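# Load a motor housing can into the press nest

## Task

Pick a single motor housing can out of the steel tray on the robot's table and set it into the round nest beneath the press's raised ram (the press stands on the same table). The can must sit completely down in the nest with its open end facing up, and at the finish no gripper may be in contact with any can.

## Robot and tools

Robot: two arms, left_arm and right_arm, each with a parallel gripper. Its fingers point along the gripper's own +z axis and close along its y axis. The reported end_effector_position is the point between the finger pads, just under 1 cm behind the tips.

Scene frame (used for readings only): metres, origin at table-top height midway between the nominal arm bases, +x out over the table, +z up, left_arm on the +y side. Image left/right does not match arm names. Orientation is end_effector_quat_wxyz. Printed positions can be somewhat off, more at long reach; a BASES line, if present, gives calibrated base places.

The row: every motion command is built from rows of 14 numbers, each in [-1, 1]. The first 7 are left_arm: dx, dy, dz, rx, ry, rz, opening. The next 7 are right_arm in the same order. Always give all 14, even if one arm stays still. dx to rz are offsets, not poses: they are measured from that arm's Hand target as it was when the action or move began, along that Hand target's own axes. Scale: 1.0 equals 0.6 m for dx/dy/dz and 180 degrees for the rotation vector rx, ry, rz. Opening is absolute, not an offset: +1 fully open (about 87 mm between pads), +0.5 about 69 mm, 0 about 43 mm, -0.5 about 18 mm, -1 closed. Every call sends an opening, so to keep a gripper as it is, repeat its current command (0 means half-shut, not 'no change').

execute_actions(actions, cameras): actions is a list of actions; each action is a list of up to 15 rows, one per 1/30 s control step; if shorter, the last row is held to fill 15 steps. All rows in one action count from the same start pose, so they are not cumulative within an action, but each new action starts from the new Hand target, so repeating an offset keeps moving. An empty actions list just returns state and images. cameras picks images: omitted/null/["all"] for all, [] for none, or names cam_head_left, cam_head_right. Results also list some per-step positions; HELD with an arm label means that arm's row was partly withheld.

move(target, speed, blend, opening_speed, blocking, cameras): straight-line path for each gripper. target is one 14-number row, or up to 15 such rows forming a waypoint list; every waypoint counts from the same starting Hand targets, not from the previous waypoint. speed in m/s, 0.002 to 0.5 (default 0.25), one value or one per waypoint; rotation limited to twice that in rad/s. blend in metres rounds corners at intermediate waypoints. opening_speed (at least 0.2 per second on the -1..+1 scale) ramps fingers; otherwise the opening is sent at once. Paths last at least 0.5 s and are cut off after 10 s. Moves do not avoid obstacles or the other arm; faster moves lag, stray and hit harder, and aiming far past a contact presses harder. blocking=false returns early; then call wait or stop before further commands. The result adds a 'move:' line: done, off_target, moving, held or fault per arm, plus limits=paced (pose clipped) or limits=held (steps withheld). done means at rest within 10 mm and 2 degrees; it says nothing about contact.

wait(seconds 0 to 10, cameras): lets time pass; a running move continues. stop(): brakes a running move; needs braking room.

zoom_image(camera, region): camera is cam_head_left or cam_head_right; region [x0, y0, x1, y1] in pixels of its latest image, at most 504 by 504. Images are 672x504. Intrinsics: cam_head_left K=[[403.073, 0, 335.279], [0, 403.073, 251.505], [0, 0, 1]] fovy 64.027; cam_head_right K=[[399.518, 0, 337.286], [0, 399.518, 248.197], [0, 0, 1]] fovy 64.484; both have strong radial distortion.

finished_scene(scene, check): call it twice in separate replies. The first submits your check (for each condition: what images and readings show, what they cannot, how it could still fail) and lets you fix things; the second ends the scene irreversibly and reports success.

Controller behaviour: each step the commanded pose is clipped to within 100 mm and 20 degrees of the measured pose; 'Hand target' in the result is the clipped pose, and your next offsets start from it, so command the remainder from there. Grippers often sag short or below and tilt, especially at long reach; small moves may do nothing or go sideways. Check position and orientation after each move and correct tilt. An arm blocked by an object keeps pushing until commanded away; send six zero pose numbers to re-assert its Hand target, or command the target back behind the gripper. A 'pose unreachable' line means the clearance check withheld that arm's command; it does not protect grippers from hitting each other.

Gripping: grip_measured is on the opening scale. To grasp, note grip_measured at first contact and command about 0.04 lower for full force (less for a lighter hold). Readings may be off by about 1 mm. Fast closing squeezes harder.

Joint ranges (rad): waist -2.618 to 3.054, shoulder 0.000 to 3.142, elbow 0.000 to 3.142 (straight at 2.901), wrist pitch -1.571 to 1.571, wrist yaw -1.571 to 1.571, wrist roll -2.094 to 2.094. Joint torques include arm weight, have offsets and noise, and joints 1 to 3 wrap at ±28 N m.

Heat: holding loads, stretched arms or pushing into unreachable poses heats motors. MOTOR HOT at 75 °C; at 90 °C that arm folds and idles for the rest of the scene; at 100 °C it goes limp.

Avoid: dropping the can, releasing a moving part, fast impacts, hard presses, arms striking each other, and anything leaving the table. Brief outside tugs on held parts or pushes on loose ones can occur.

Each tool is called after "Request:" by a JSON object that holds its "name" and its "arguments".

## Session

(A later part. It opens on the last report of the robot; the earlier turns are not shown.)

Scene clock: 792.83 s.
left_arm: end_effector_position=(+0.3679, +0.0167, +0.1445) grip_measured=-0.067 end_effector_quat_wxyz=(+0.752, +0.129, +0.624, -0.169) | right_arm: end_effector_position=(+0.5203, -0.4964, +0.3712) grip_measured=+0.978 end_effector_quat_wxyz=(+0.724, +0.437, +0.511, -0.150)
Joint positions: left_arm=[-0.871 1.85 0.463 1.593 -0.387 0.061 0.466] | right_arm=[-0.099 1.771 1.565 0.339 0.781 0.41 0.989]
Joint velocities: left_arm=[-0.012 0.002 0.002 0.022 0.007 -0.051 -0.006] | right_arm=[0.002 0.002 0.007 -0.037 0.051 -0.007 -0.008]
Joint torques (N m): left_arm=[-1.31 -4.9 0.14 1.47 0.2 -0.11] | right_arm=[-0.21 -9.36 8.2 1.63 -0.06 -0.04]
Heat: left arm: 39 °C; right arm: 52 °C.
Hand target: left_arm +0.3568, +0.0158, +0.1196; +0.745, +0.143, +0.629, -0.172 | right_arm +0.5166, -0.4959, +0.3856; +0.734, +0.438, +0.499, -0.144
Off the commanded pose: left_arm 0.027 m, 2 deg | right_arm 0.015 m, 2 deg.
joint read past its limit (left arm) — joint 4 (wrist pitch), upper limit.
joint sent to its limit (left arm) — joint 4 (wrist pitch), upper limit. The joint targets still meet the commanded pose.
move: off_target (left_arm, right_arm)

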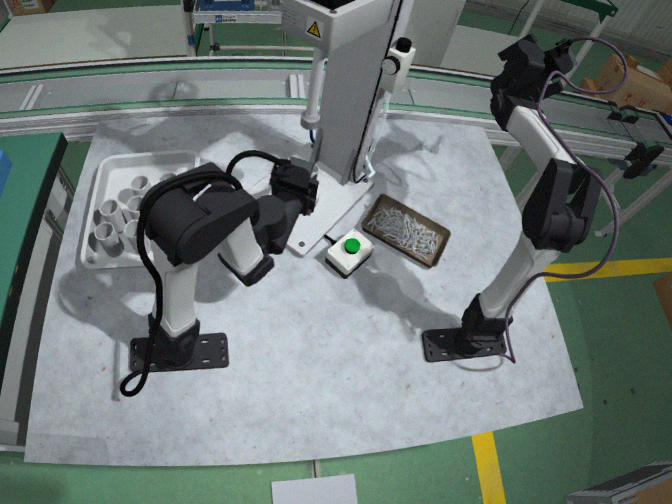

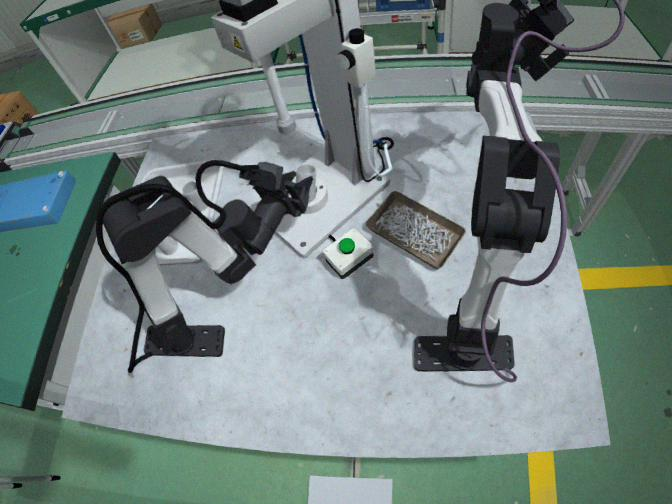

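Request:
{"name": "move", "arguments": {"target": [0.006,-0.004,-0.018,0,0,0,-0.8,0,0,0,0,0,0,1], "speed": 0.05}}

Request:
{"name": "zoom_image", "arguments": {"camera": "cam_head_right", "region": [280, 140, 340, 220]}}

Scene clock: 795.80 s.
left_arm: end_effector_position=(+0.3591, +0.0208, +0.1433) grip_measured=-0.069 end_effector_quat_wxyz=(+0.750, +0.124, +0.629, -0.165) | right_arm: end_effector_position=(+0.5203, -0.4964, +0.3712) grip_measured=+0.978 end_effector_quat_wxyz=(+0.724, +0.437, +0.511, -0.150)
Joint positions: left_arm=[-0.893 1.825 0.43 1.593 -0.422 0.059 0.465] | right_arm=[-0.099 1.771 1.565 0.339 0.781 0.41 0.989]
Joint velocities: left_arm=[0.032 -0.027 -0.012 -0.066 -0.007 0.007 0.004] | right_arm=[-0.012 -0.012 -0.002 0.051 -0.066 -0.007 -0.008]
Joint torques (N m): left_arm=[-1.61 -3.71 0.01 1.46 0.25 -0.19] | right_arm=[-0.23 -9.36 8.21 1.63 -0.06 -0.04]
Heat: left arm: 39 °C; right arm: 52 °C.
Hand target: left_arm +0.3468, +0.0178, +0.1145; +0.744, +0.142, +0.629, -0.172 | right_arm +0.5166, -0.4959, +0.3856; +0.734, +0.438, +0.499, -0.144
Off the commanded pose: left_arm 0.032 m, 2 deg | right_arm 0.015 m, 2 deg.
joint read past its limit (left arm) — joint 4 (wrist pitch), upper limit.
joint sent to its limit (left arm) — joint 4 (wrist pitch), upper limit. The joint targets are off in orientation, not in position.
move: off_target (left_arm, right_arm)

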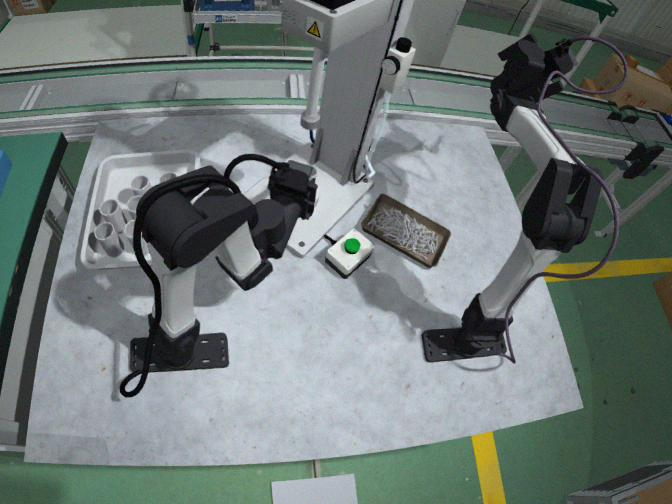

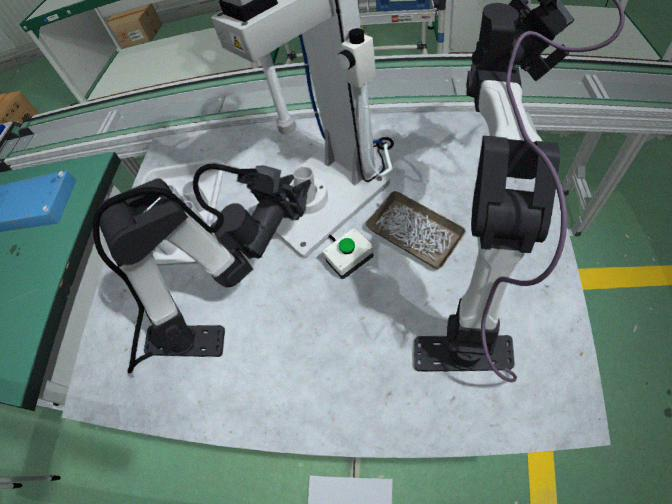

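Scaled by 6.300.

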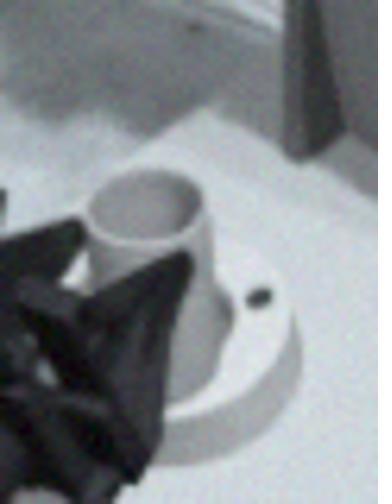

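Request:
{"name": "move", "arguments": {"target": [0.03,0.007,0.006,0,0,0,-0.8,0,0,0,0,0,0,1], "speed": 0.05}}

Request:
{"name": "zoom_image", "arguments": {"camera": "cam_head_right", "region": [280, 140, 340, 220]}}

Request:
{"name": "zoom_image", "arguments": {"camera": "cam_head_left", "region": [270, 140, 340, 220]}}

Scene clock: 800.20 s.
left_arm: end_effector_position=(+0.3636, +0.0214, +0.1401) grip_measured=-0.070 end_effector_quat_wxyz=(+0.747, +0.115, +0.632, -0.168) | right_arm: end_effector_position=(+0.5203, -0.4964, +0.3712) grip_measured=+0.978 end_effector_quat_wxyz=(+0.724, +0.437, +0.511, -0.150)
Joint positions: left_arm=[-0.882 1.842 0.441 1.593 -0.422 0.038 0.465] | right_arm=[-0.099 1.771 1.565 0.339 0.781 0.41 0.989]
Joint velocities: left_arm=[0.007 0.012 -0.007 -0.007 -0.022 0.066 -0.004] | right_arm=[-0.012 -0.007 0.017 -0.11 -0.081 0.007 -0.013]
Joint torques (N m): left_arm=[-0.12 -0.59 -0.06 1.46 0.48 -0.13] | right_arm=[-0.21 -9.35 8.21 1.63 -0.06 -0.04]
Heat: left arm: 39 °C; right arm: 52 °C.
Hand target: left_arm +0.3544, +0.0190, +0.0971; +0.745, +0.143, +0.629, -0.172 | right_arm +0.5166, -0.4959, +0.3856; +0.734, +0.438, +0.499, -0.144
Off the commanded pose: left_arm 0.044 m, 3 deg | right_arm 0.015 m, 2 deg.
joint read past its limit (left arm) — joint 4 (wrist pitch), upper limit.
joint sent to its limit (left arm) — joint 4 (wrist pitch), upper limit. The joint targets are off in orientation, not in position.
move: off_target (left_arm, right_arm)

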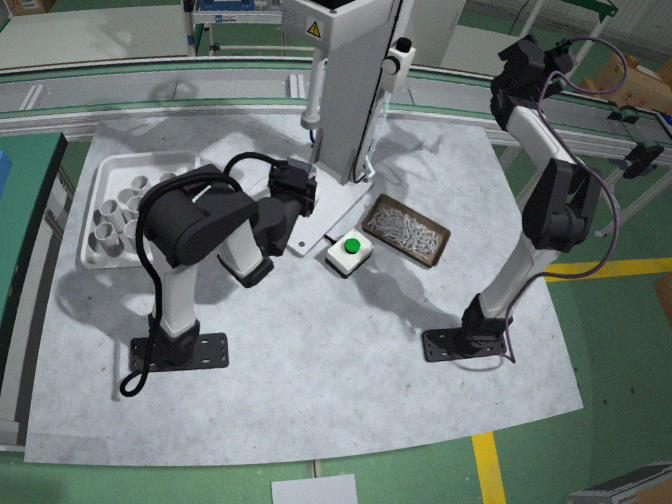

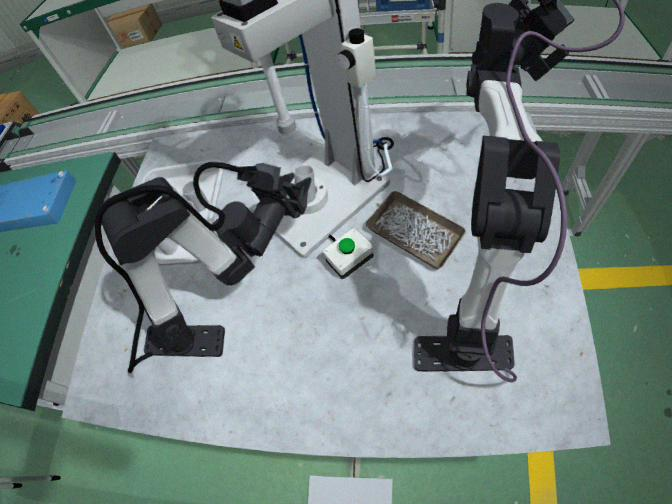

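Scaled by 6.300.

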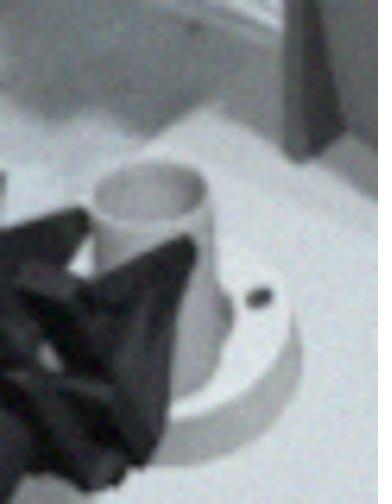

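Scaled by 6.300.

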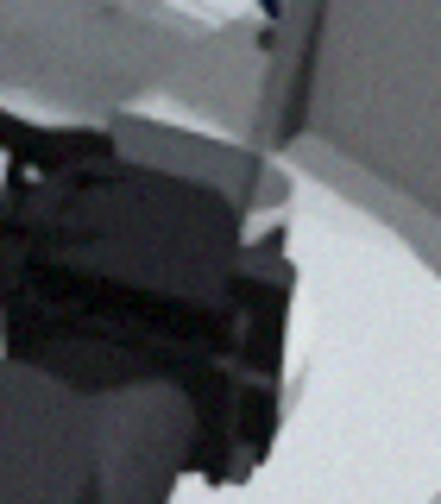

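Request:
{"name": "move", "arguments": {"target": [-0.058,0.009,0.022,0,0,0,-0.8,0,0,0,0,0,0,1], "speed": 0.06}}

Request:
{"name": "zoom_image", "arguments": {"camera": "cam_head_right", "region": [280, 140, 340, 220]}}

Scene clock: 806.40 s.
left_arm: end_effector_position=(+0.3654, +0.0203, +0.1443) grip_measured=-0.070 end_effector_quat_wxyz=(+0.749, +0.127, +0.625, -0.176) | right_arm: end_effector_position=(+0.5203, -0.4964, +0.3712) grip_measured=+0.978 end_effector_quat_wxyz=(+0.724, +0.437, +0.511, -0.150)
Joint positions: left_arm=[-0.862 1.834 0.442 1.593 -0.37 0.043 0.465] | right_arm=[-0.099 1.771 1.565 0.339 0.781 0.41 0.989]
Joint velocities: left_arm=[-0.007 -0.007 -0.007 0.007 0.037 -0.022 -0.004] | right_arm=[-0.007 0.012 -0.002 -0.007 -0.022 0.007 -0.018]
Joint torques (N m): left_arm=[0.35 -5.72 2.24 1.46 0.33 0.16] | right_arm=[-0.23 -9.36 8.21 1.63 -0.06 -0.04]
Heat: left arm: 39 °C; right arm: 52 °C.
Hand target: left_arm +0.3634, +0.0206, +0.1338; +0.745, +0.143, +0.629, -0.172 | right_arm +0.5166, -0.4959, +0.3856; +0.734, +0.438, +0.499, -0.144
Off the commanded pose: left_arm 0.011 m, 2 deg | right_arm 0.015 m, 2 deg.
joint read past its limit (left arm) — joint 4 (wrist pitch), upper limit.
joint sent to its limit (left arm) — joint 4 (wrist pitch), upper limit. The joint targets still meet the commanded pose.
move: off_target (left_arm, right_arm)

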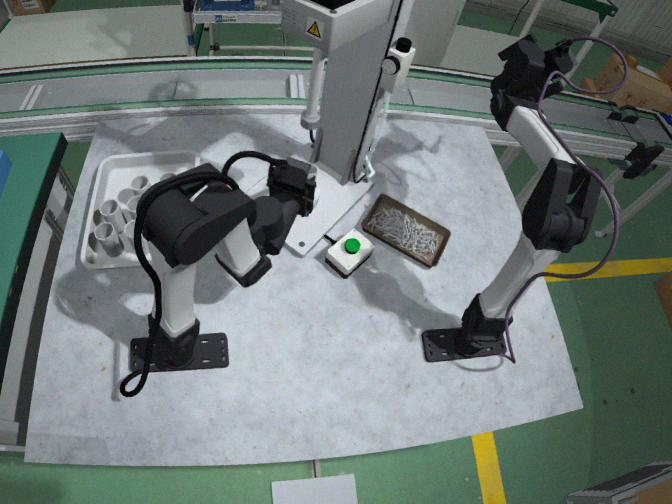

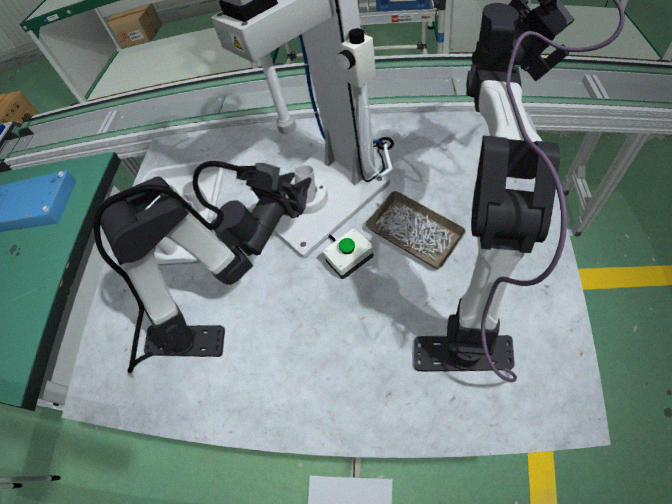

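Scaled by 6.300.

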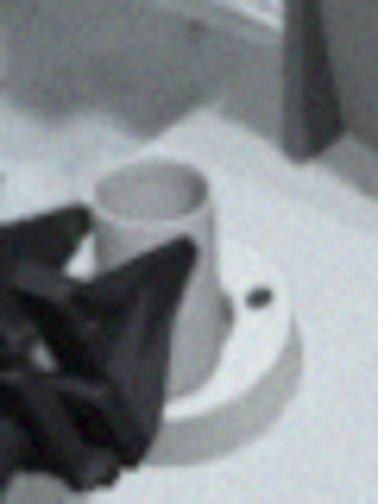

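Open gently.

Request:
{"name": "move", "arguments": {"target": [0,0,0,0,0,0,0.4,0,0,0,0,0,0,1], "opening_speed": 0.3}}

Request:
{"name": "zoom_image", "arguments": {"camera": "cam_head_right", "region": [280, 140, 340, 220]}}

Request:
{"name": "zoom_image", "arguments": {"camera": "cam_head_left", "region": [270, 140, 340, 220]}}

Scene clock: 812.87 s.
left_arm: end_effector_position=(+0.3641, +0.0200, +0.1424) grip_measured=+0.400 end_effector_quat_wxyz=(+0.748, +0.134, +0.626, -0.176) | right_arm: end_effector_position=(+0.5203, -0.4964, +0.3712) grip_measured=+0.978 end_effector_quat_wxyz=(+0.724, +0.437, +0.511, -0.150)
Joint positions: left_arm=[-0.861 1.834 0.437 1.592 -0.359 0.048 0.7] | right_arm=[-0.099 1.771 1.565 0.339 0.781 0.41 0.989]
Joint velocities: left_arm=[-0.017 0.017 0.002 0.051 -0.066 -0.066 -0.004] | right_arm=[0.002 0.007 0.007 0.022 0.007 -0.007 -0.003]
Joint torques (N m): left_arm=[0.32 -5.83 2.71 1.47 0.21 0.16] | right_arm=[-0.23 -9.35 8.21 1.63 -0.06 -0.04]
Heat: left arm: 39 °C; right arm: 52 °C.
Hand target: left_arm +0.3634, +0.0207, +0.1338; +0.745, +0.143, +0.629, -0.172 | right_arm +0.5166, -0.4959, +0.3856; +0.734, +0.438, +0.499, -0.144
Off the commanded pose: left_arm 0.009 m, 1 deg | right_arm 0.015 m, 2 deg.
joint read past its limit (left arm) — joint 4 (wrist pitch), upper limit.
joint sent to its limit (left arm) — joint 4 (wrist pitch), upper limit. The joint targets still meet the commanded pose.
move: off_target (right_arm)

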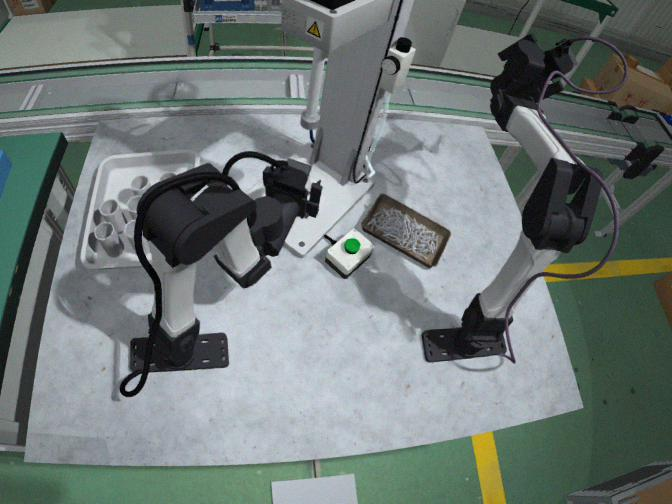

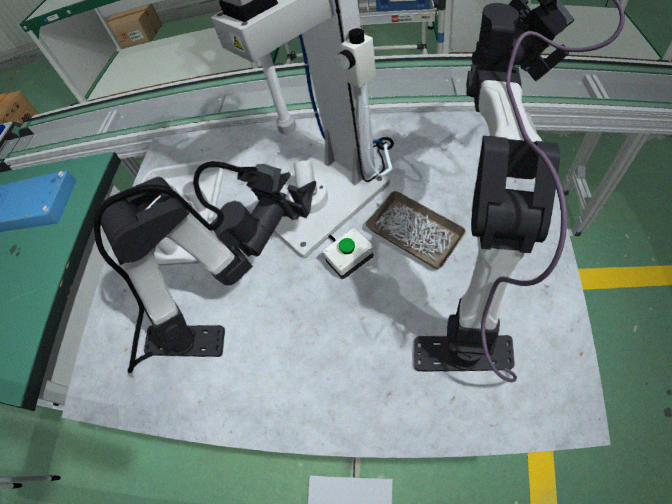

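Scaled by 6.300.

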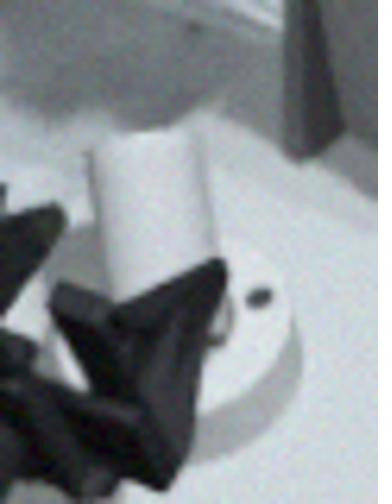

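Scaled by 6.300.

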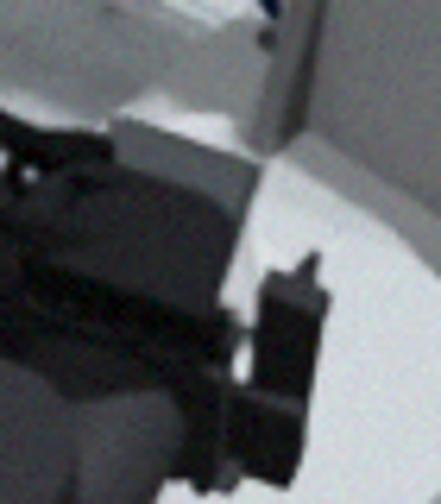

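Request:
{"name": "move", "arguments": {"target": [-0.015,0,-0.025,-0.11,0,0.02,0.5,0,0,0,0,0,0,1], "speed": 0.1}}

Request:
{"name": "zoom_image", "arguments": {"camera": "cam_head_right", "region": [280, 140, 340, 220]}}

Scene clock: 827.53 s.
left_arm: end_effector_position=(+0.3476, +0.0309, +0.1393) grip_measured=+0.500 end_effector_quat_wxyz=(+0.755, +0.031, +0.654, -0.045) | right_arm: end_effector_position=(+0.5203, -0.4964, +0.3712) grip_measured=+0.978 end_effector_quat_wxyz=(+0.724, +0.437, +0.511, -0.150)
Joint positions: left_arm=[-1.064 1.872 0.511 1.592 -0.891 0.169 0.75] | right_arm=[-0.099 1.771 1.565 0.339 0.781 0.41 0.989]
Joint velocities: left_arm=[-0.002 0.007 0.002 -0.022 0.022 -0.037 -0.004] | right_arm=[-0.017 0.002 -0.007 0.022 -0.022 0.037 -0.013]
Joint torques (N m): left_arm=[-0.55 -6.05 5 1.28 0.08 0.19] | right_arm=[-0.23 -9.36 8.21 1.63 -0.06 -0.04]
Heat: left arm: 39 °C; right arm: 52 °C.
Hand target: left_arm +0.3489, +0.0270, +0.1389; +0.762, +0.030, +0.645, -0.040 | right_arm +0.5166, -0.4959, +0.3856; +0.734, +0.438, +0.499, -0.144
Off the commanded pose: left_arm 0.003 m, 2 deg | right_arm 0.015 m, 2 deg.
joint read past its limit (left arm) — joint 4 (wrist pitch), upper limit.
joint sent to its limit (left arm) — joint 4 (wrist pitch), upper limit. The joint targets still meet the commanded pose.
move: off_target (right_arm)

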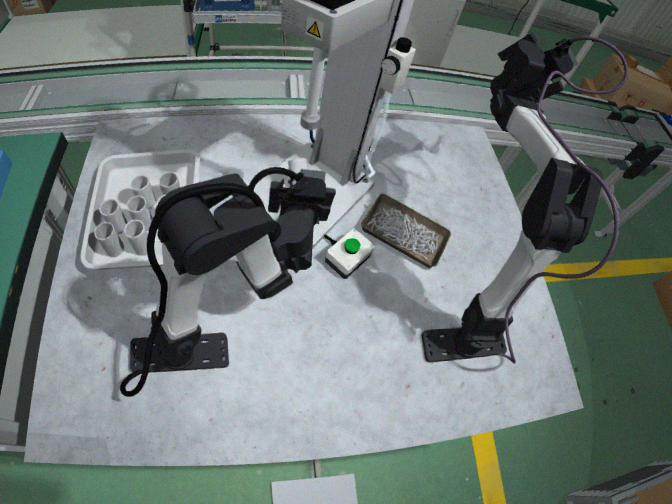

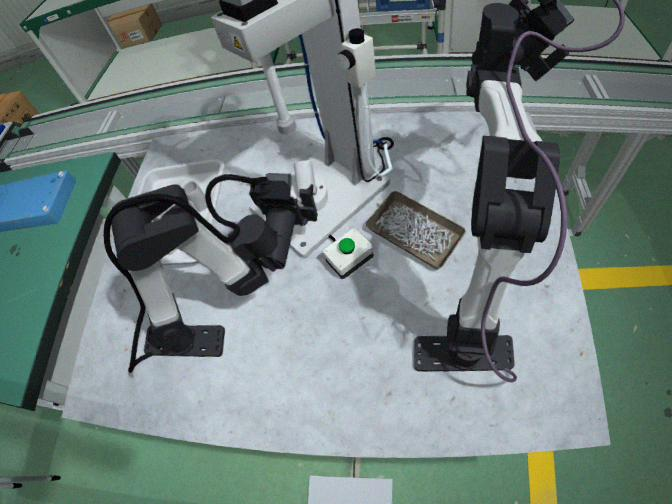

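Scaled by 6.300.

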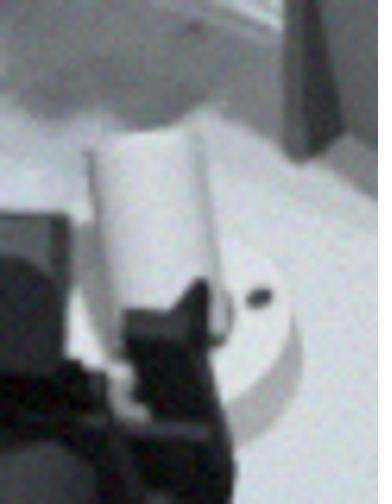

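Request:
{"name": "move", "arguments": {"target": [0.035,0.001,0.108,0,0,0,0.5,0,0,0,0,0,0,1], "speed": 0.07}}

Request:
{"name": "zoom_image", "arguments": {"camera": "cam_head_right", "region": [280, 140, 340, 220]}}

Request:
{"name": "zoom_image", "arguments": {"camera": "cam_head_left", "region": [270, 140, 340, 220]}}

Scene clock: 835.53 s.
left_arm: end_effector_position=(+0.4117, +0.0263, +0.1300) grip_measured=+0.500 end_effector_quat_wxyz=(+0.764, +0.032, +0.643, -0.034) | right_arm: end_effector_position=(+0.5203, -0.4964, +0.3712) grip_measured=+0.978 end_effector_quat_wxyz=(+0.724, +0.437, +0.511, -0.150)
Joint positions: left_arm=[-0.91 2.038 0.692 1.58 -0.749 0.167 0.75] | right_arm=[-0.099 1.771 1.565 0.339 0.781 0.41 0.989]
Joint velocities: left_arm=[-0.007 -0.017 0.027 0.037 -0.037 -0.037 -0.004] | right_arm=[-0.012 -0.007 0.007 -0.007 -0.066 0.007 -0.008]
Joint torques (N m): left_arm=[0.49 -7.51 5.14 1.32 0.26 -0.06] | right_arm=[-0.23 -9.35 8.21 1.63 -0.06 -0.04]
Heat: left arm: 39 °C; right arm: 52 °C.
Hand target: left_arm +0.4161, +0.0222, +0.1287; +0.764, +0.032, +0.643, -0.038 | right_arm +0.5166, -0.4959, +0.3856; +0.734, +0.438, +0.499, -0.144
Off the commanded pose: left_arm 0.007 m, 1 deg | right_arm 0.015 m, 2 deg.
move: off_target (right_arm)

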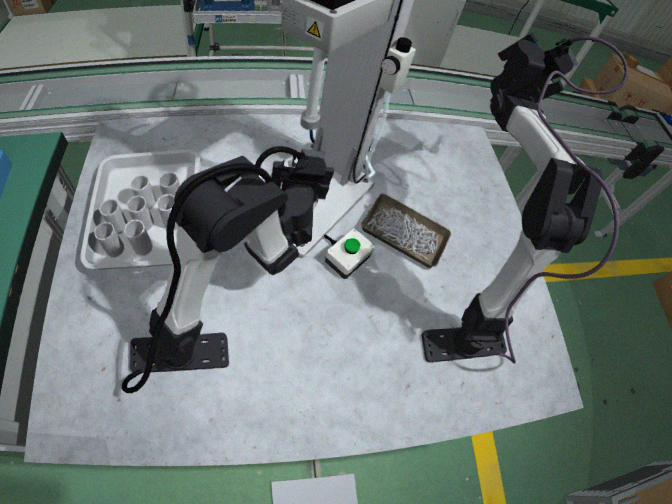

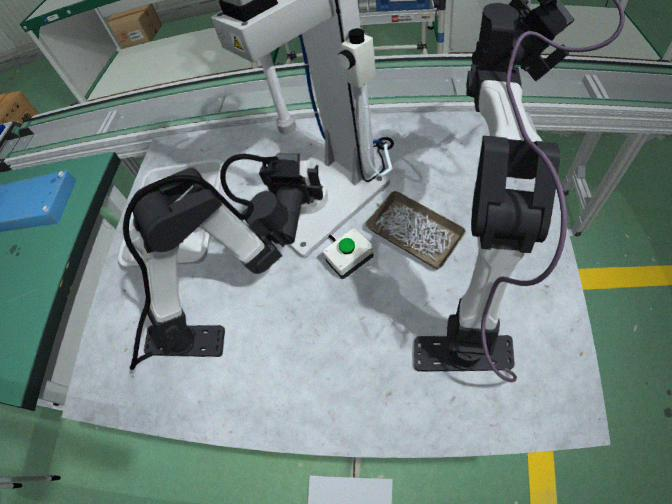

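Scaled by 6.300.

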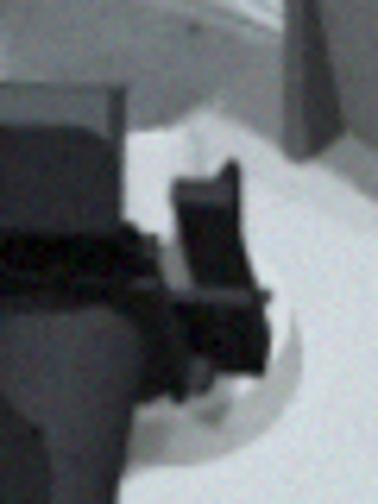

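Scaled by 6.300.

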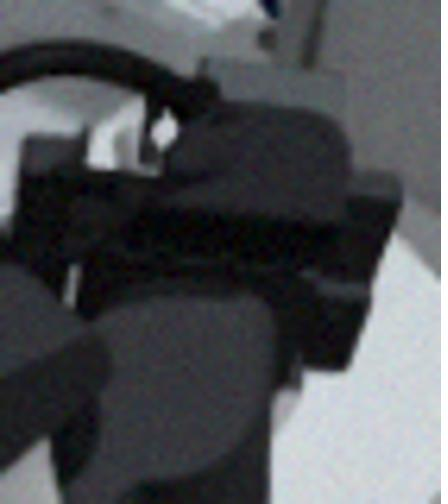

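Request:
{"name": "move", "arguments": {"target": [0,0,0,0,0,0,-0.8,0,0,0,0,0,0,1], "opening_speed": 0.5}}

Request:
{"name": "zoom_image", "arguments": {"camera": "cam_head_right", "region": [280, 140, 340, 220]}}

Scene clock: 841.73 s.
left_arm: end_effector_position=(+0.4123, +0.0250, +0.1313) grip_measured=-0.800 end_effector_quat_wxyz=(+0.765, +0.032, +0.642, -0.036) | right_arm: end_effector_position=(+0.5203, -0.4964, +0.3712) grip_measured=+0.978 end_effector_quat_wxyz=(+0.724, +0.437, +0.511, -0.150)
Joint positions: left_arm=[-0.91 2.038 0.696 1.58 -0.746 0.167 0.1] | right_arm=[-0.099 1.771 1.565 0.339 0.781 0.41 0.989]
Joint velocities: left_arm=[-0.017 -0.002 0.002 0.007 -0.022 -0.022 -0.006] | right_arm=[0.007 0.002 0.022 -0.051 -0.007 0.007 -0.018]
Joint torques (N m): left_arm=[0.44 -7.58 4.92 1.31 0.21 -0.07] | right_arm=[-0.23 -9.36 8.2 1.62 -0.06 -0.04]
Heat: left arm: 38 °C; right arm: 52 °C.
Hand target: left_arm +0.4161, +0.0222, +0.1286; +0.764, +0.032, +0.643, -0.038 | right_arm +0.5166, -0.4959, +0.3856; +0.734, +0.438, +0.499, -0.144
Off the commanded pose: left_arm 0.005 m, 0 deg | right_arm 0.015 m, 2 deg.
move: off_target (right_arm)

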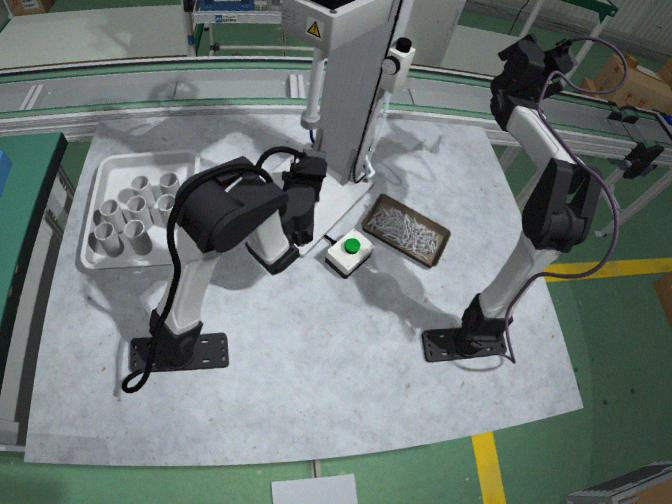

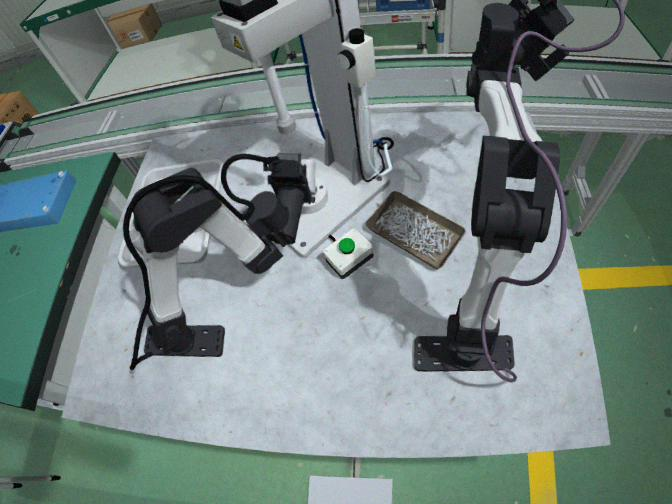

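Scaled by 6.300.

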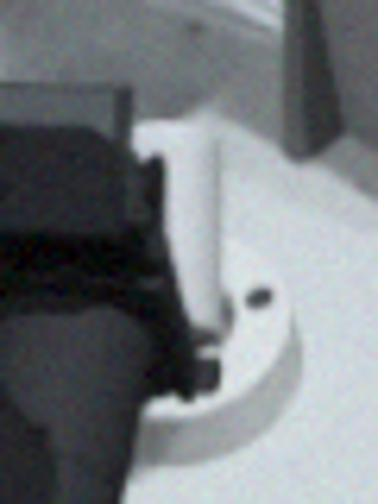

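Request:
{"name": "move", "arguments": {"target": [-0.025,0,-0.06,0,0,0,-0.8,0,0,0,0,0,0,1], "speed": 0.1}}

Request:
{"name": "move", "arguments": {"target": [0,0,-0.06,0,0,0,0.5,0,0,0,0,0,0,1], "speed": 0.1}}

Request:
{"name": "zoom_image", "arguments": {"camera": "cam_head_right", "region": [280, 140, 340, 220]}}

Request:
{"name": "zoom_image", "arguments": {"camera": "cam_head_left", "region": [270, 140, 340, 220]}}

Scene clock: 847.00 s.
left_arm: end_effector_position=(+0.3811, +0.0226, +0.1286) grip_measured=-0.800 end_effector_quat_wxyz=(+0.758, +0.037, +0.651, -0.039) | right_arm: end_effector_position=(+0.5203, -0.4964, +0.3712) grip_measured=+0.978 end_effector_quat_wxyz=(+0.724, +0.437, +0.511, -0.150)
Joint positions: left_arm=[-0.987 1.985 0.615 1.591 -0.813 0.167 0.1] | right_arm=[-0.099 1.771 1.565 0.339 0.781 0.41 0.989]
Joint velocities: left_arm=[-0.007 0.002 -0.007 -0.007 0.007 -0.007 0.002] | right_arm=[0.002 -0.007 -0.012 0.022 -0.007 0.066 -0.018]
Joint torques (N m): left_arm=[-0.34 -11.58 2.65 1.35 0.03 0.13] | right_arm=[-0.23 -9.35 8.21 1.63 -0.06 -0.04]
Heat: left arm: 37 °C; right arm: 52 °C.
Hand target: left_arm +0.3783, +0.0252, +0.1378; +0.763, +0.031, +0.644, -0.039 | right_arm +0.5166, -0.4959, +0.3856; +0.734, +0.438, +0.499, -0.144
Off the commanded pose: left_arm 0.010 m, 1 deg | right_arm 0.015 m, 2 deg.
joint read past its limit (left arm) — joint 4 (wrist pitch), upper limit.
joint sent to its limit (left arm) — joint 4 (wrist pitch), upper limit. The joint targets still meet the commanded pose.
move: off_target (right_arm)

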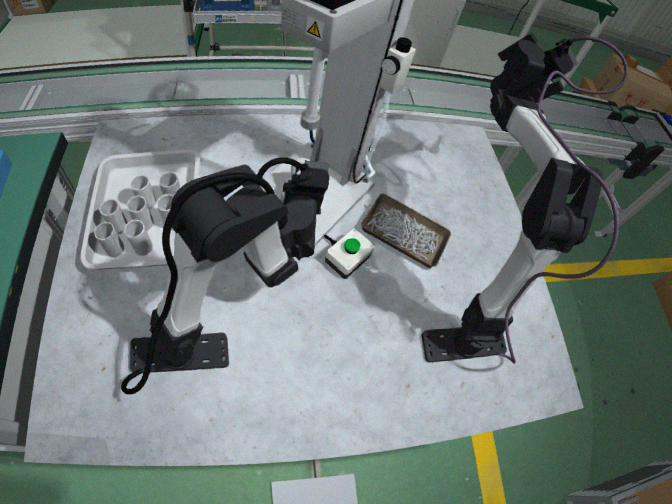

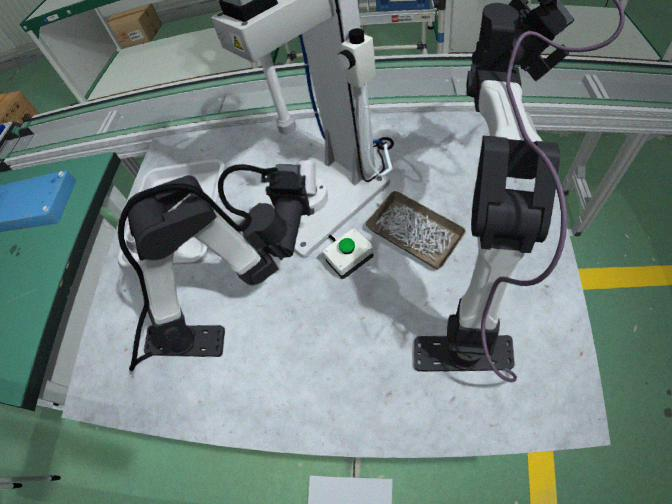

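Scene clock: 848.10 s.
left_arm: end_effector_position=(+0.3455, +0.0262, +0.1239) grip_measured=+0.500 end_effector_quat_wxyz=(+0.747, +0.041, +0.663, -0.035) | right_arm: end_effector_position=(+0.5203, -0.4964, +0.3712) grip_measured=+0.978 end_effector_quat_wxyz=(+0.724, +0.437, +0.511, -0.150)
Joint positions: left_arm=[-1.079 1.92 0.52 1.591 -0.908 0.167 0.75] | right_arm=[-0.099 1.771 1.565 0.339 0.781 0.41 0.989]
Joint velocities: left_arm=[-0.022 -0.007 -0.022 -0.037 0.007 -0.037 -0.004] | right_arm=[0.002 0.002 -0.002 -0.037 0.022 -0.022 -0.008]
Joint torques (N m): left_arm=[-0.36 -10.62 2.52 1.32 0.06 -0.02] | right_arm=[-0.23 -9.36 8.21 1.63 -0.06 -0.04]
Heat: left arm: 37 °C; right arm: 52 °C.
Hand target: left_arm +0.3429, +0.0283, +0.1318; +0.762, +0.030, +0.646, -0.040 | right_arm +0.5166, -0.4959, +0.3856; +0.734, +0.438, +0.499, -0.144
Off the commanded pose: left_arm 0.009 m, 3 deg | right_arm 0.015 m, 2 deg.
joint read past its limit (left arm) — joint 4 (wrist pitch), upper limit.
joint sent to its limit (left arm) — joint 4 (wrist pitch), upper limit. The joint targets still meet the commanded pose.
move: off_target (left_arm, right_arm)

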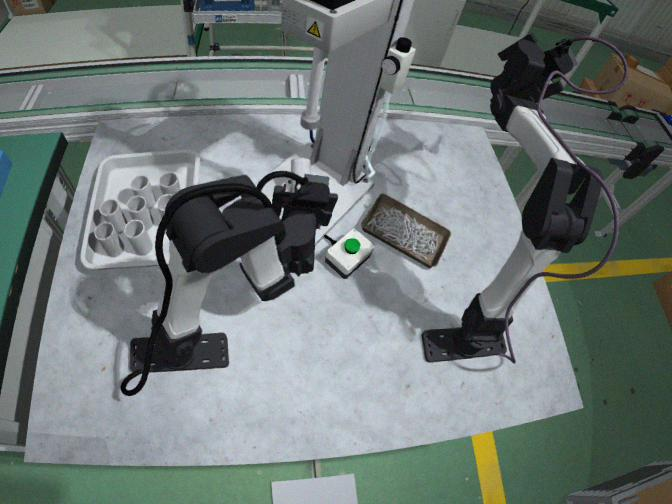

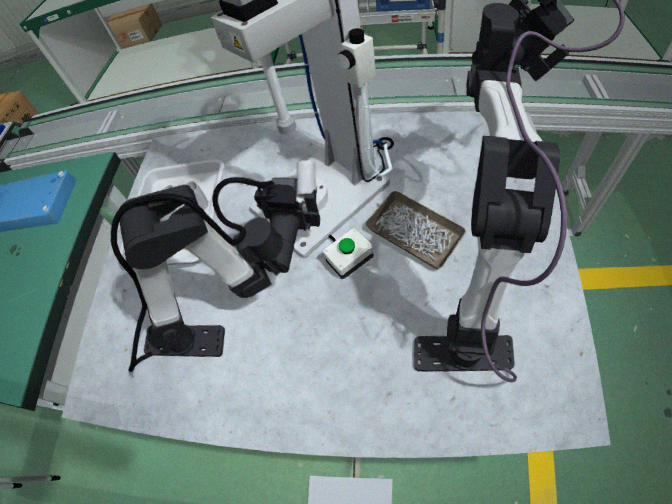

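Scaled by 6.300.

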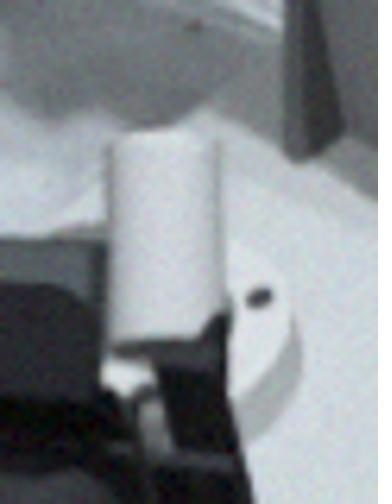

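Scaled by 6.300.

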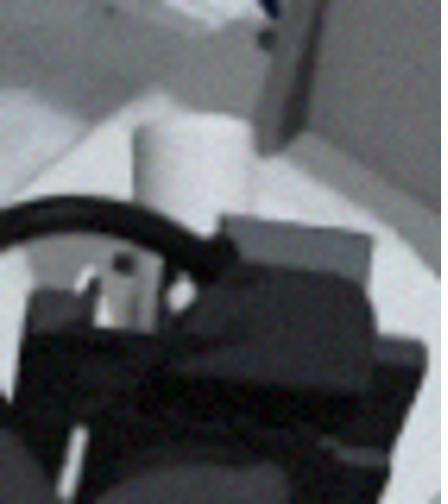

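Request:
{"name": "move", "arguments": {"target": [0.057,-0.005,-0.026,0,0,0,0.5,0,0,0,0,0,0,1], "speed": 0.1}}

Request:
{"name": "zoom_image", "arguments": {"camera": "cam_head_right", "region": [280, 140, 340, 220]}}

Request:
{"name": "zoom_image", "arguments": {"camera": "cam_head_left", "region": [270, 140, 340, 220]}}

Scene clock: 864.67 s.
left_arm: end_effector_position=(+0.3349, +0.0257, +0.1017) grip_measured=+0.500 end_effector_quat_wxyz=(+0.732, +0.031, +0.680, -0.041) | right_arm: end_effector_position=(+0.5203, -0.4964, +0.3712) grip_measured=+0.978 end_effector_quat_wxyz=(+0.724, +0.437, +0.511, -0.150)
Joint positions: left_arm=[-1.109 1.959 0.497 1.59 -0.95 0.094 0.75] | right_arm=[-0.099 1.771 1.565 0.339 0.781 0.41 0.989]
Joint velocities: left_arm=[-0.027 0.007 -0.012 0.007 -0.037 -0.007 0.004] | right_arm=[0.007 0.002 0.002 -0.095 -0.022 -0.022 0.003]
Joint torques (N m): left_arm=[-0.54 -6.5 2.36 1.32 0.02 -0.06] | right_arm=[-0.23 -9.36 8.21 1.63 -0.06 -0.03]
Heat: left arm: 38 °C; right arm: 52 °C.
Hand target: left_arm +0.3324, +0.0264, +0.0948; +0.761, +0.029, +0.647, -0.040 | right_arm +0.5166, -0.4959, +0.3856; +0.734, +0.438, +0.499, -0.144
Off the commanded pose: left_arm 0.007 m, 5 deg | right_arm 0.015 m, 2 deg.
joint read past its limit (left arm) — joint 4 (wrist pitch), upper limit.
joint sent to its limit (left arm) — joint 4 (wrist pitch), upper limit. The joint targets are off in orientation, not in position.
move: off_target (left_arm, right_arm)

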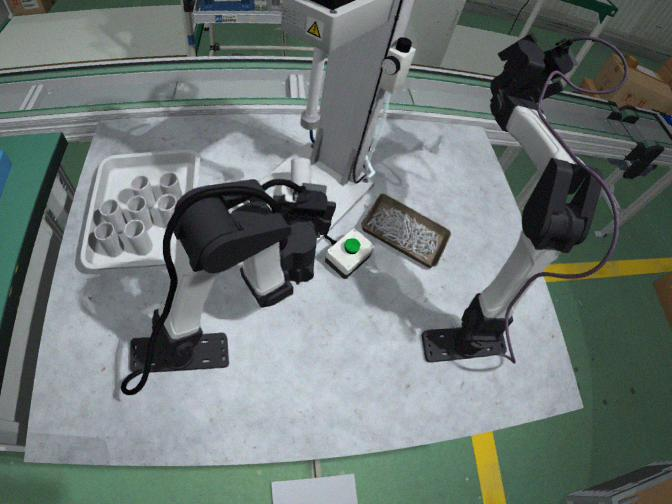

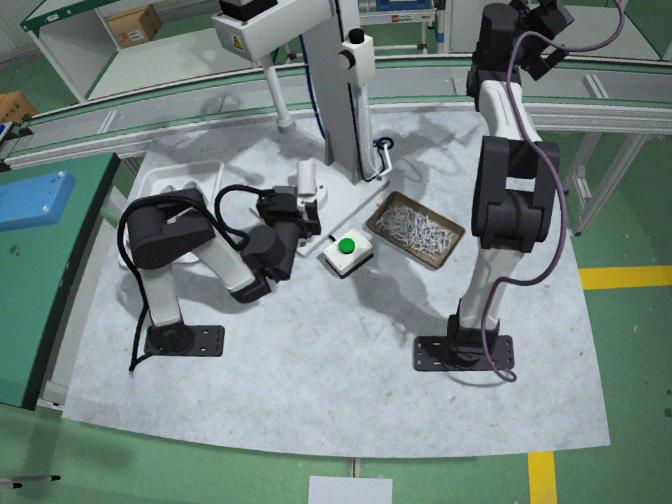

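Scaled by 6.300.

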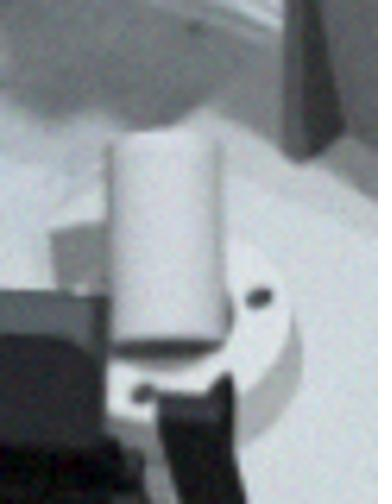

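Scaled by 6.300.

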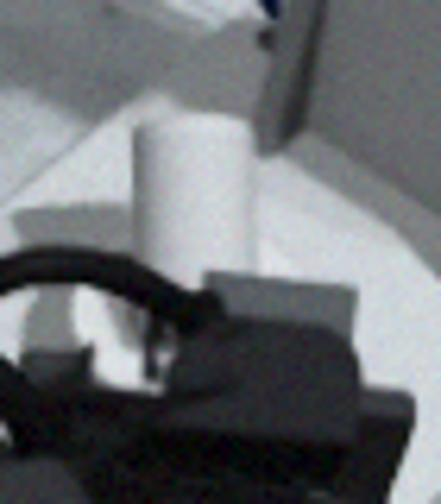

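Request:
{"name": "move", "arguments": {"target": [0.01,0.01,0.15,0,0,0,0.5,0,0,0,0,0,0,1], "speed": 0.08}}

Request:
{"name": "zoom_image", "arguments": {"camera": "cam_head_right", "region": [280, 140, 340, 220]}}

Request:
{"name": "zoom_image", "arguments": {"camera": "cam_head_left", "region": [270, 140, 340, 220]}}

Scene clock: 879.83 s.
left_arm: end_effector_position=(+0.4189, +0.0282, +0.1055) grip_measured=+0.500 end_effector_quat_wxyz=(+0.753, +0.027, +0.656, -0.039) | right_arm: end_effector_position=(+0.5203, -0.4964, +0.3712) grip_measured=+0.978 end_effector_quat_wxyz=(+0.724, +0.437, +0.511, -0.150)
Joint positions: left_arm=[-0.887 2.107 0.702 1.59 -0.732 0.115 0.75] | right_arm=[-0.099 1.771 1.565 0.339 0.781 0.41 0.989]
Joint velocities: left_arm=[-0.012 -0.012 0.007 0.022 -0.007 -0.007 0.001] | right_arm=[0.002 -0.007 0.017 -0.007 0.007 0.007 0.008]
Joint torques (N m): left_arm=[0.43 -7.79 4.82 1.41 0.21 0.12] | right_arm=[-0.23 -9.35 8.21 1.63 -0.06 -0.04]
Heat: left arm: 38 °C; right arm: 52 °C.
Hand target: left_arm +0.4229, +0.0252, +0.1040; +0.764, +0.032, +0.643, -0.038 | right_arm +0.5166, -0.4959, +0.3856; +0.734, +0.438, +0.499, -0.144
Off the commanded pose: left_arm 0.006 m, 1 deg | right_arm 0.015 m, 2 deg.
joint read past its limit (left arm) — joint 4 (wrist pitch), upper limit.
joint sent to its limit (left arm) — joint 4 (wrist pitch), upper limit. The joint targets still meet the commanded pose.
move: off_target (right_arm)

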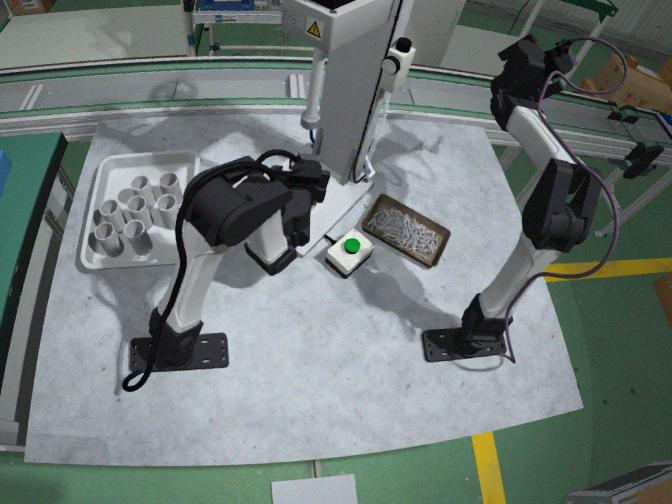

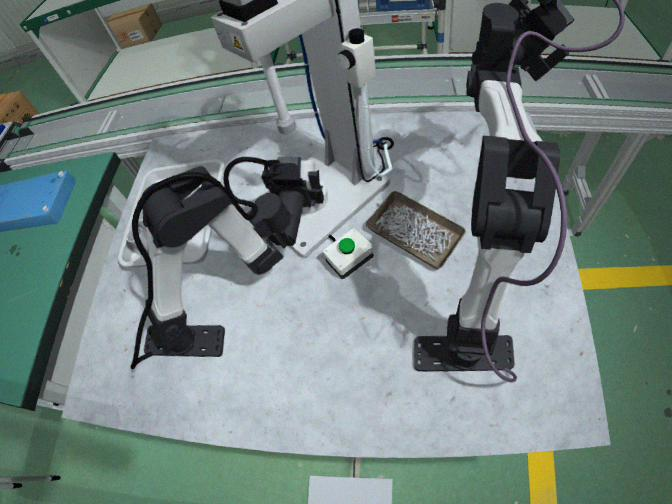

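Scaled by 6.300.

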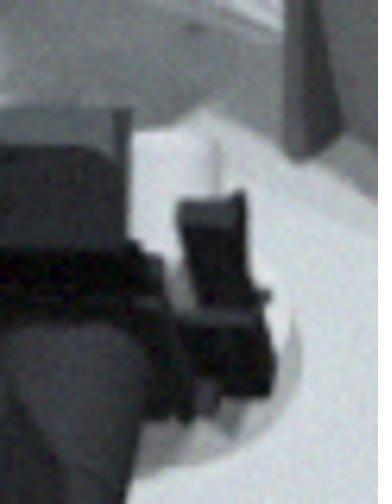

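Scaled by 6.300.

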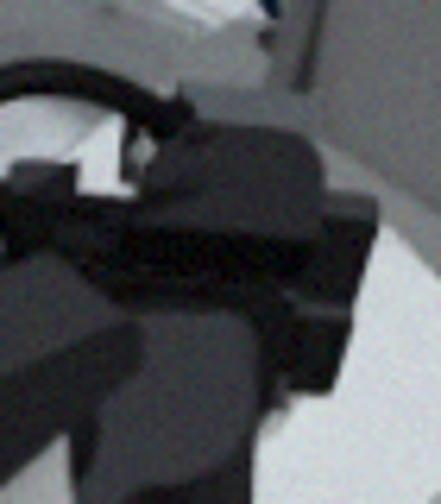

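Request:
{"name": "move", "arguments": {"target": [0,0,0,0,0,0,-0.4,0,0,0,0,0,0,1], "opening_speed": 0.4}}

Request:
{"name": "zoom_image", "arguments": {"camera": "cam_head_right", "region": [280, 140, 340, 220]}}

Scene clock: 892.93 s.
left_arm: end_effector_position=(+0.4192, +0.0237, +0.1072) grip_measured=+0.020 end_effector_quat_wxyz=(+0.755, +0.034, +0.654, -0.047) | right_arm: end_effector_position=(+0.5203, -0.4964, +0.3712) grip_measured=+0.978 end_effector_quat_wxyz=(+0.724, +0.437, +0.511, -0.150)
Joint positions: left_arm=[-0.887 2.107 0.707 1.59 -0.71 0.115 0.51] | right_arm=[-0.099 1.771 1.565 0.339 0.781 0.41 0.989]
Joint velocities: left_arm=[0.007 -0.002 -0.012 0.007 -0.066 -0.037 -0.006] | right_arm=[-0.002 0.007 0.002 0.051 0.051 -0.037 -0.003]
Joint torques (N m): left_arm=[0.46 -7.8 4.48 1.4 0.04 0.13] | right_arm=[-0.23 -9.35 8.21 1.63 -0.06 -0.04]
Heat: left arm: 38 °C; right arm: 52 °C.
Hand target: left_arm +0.4229, +0.0251, +0.1041; +0.764, +0.032, +0.643, -0.038 | right_arm +0.5166, -0.4959, +0.3856; +0.734, +0.438, +0.499, -0.144
Off the commanded pose: left_arm 0.005 m, 2 deg | right_arm 0.015 m, 2 deg.
joint read past its limit (left arm) — joint 4 (wrist pitch), upper limit.
joint sent to its limit (left arm) — joint 4 (wrist pitch), upper limit. The joint targets still meet the commanded pose.
move: off_target (right_arm)

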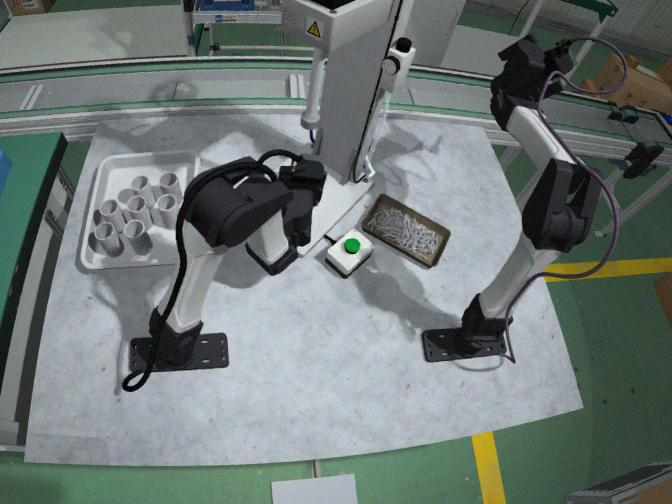

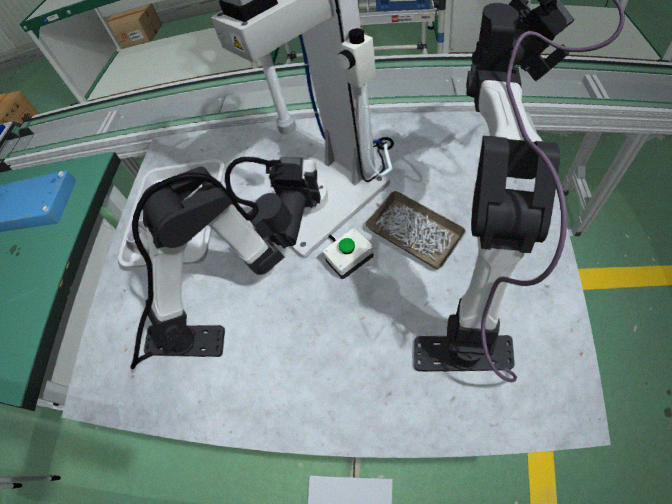

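Scaled by 6.300.

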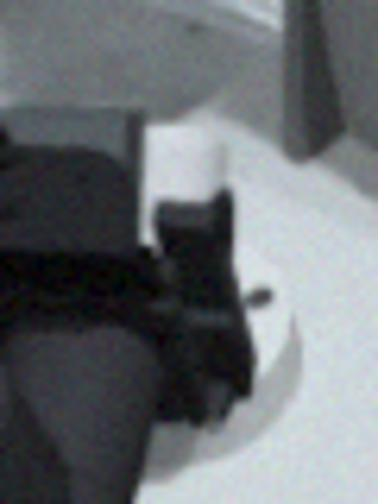

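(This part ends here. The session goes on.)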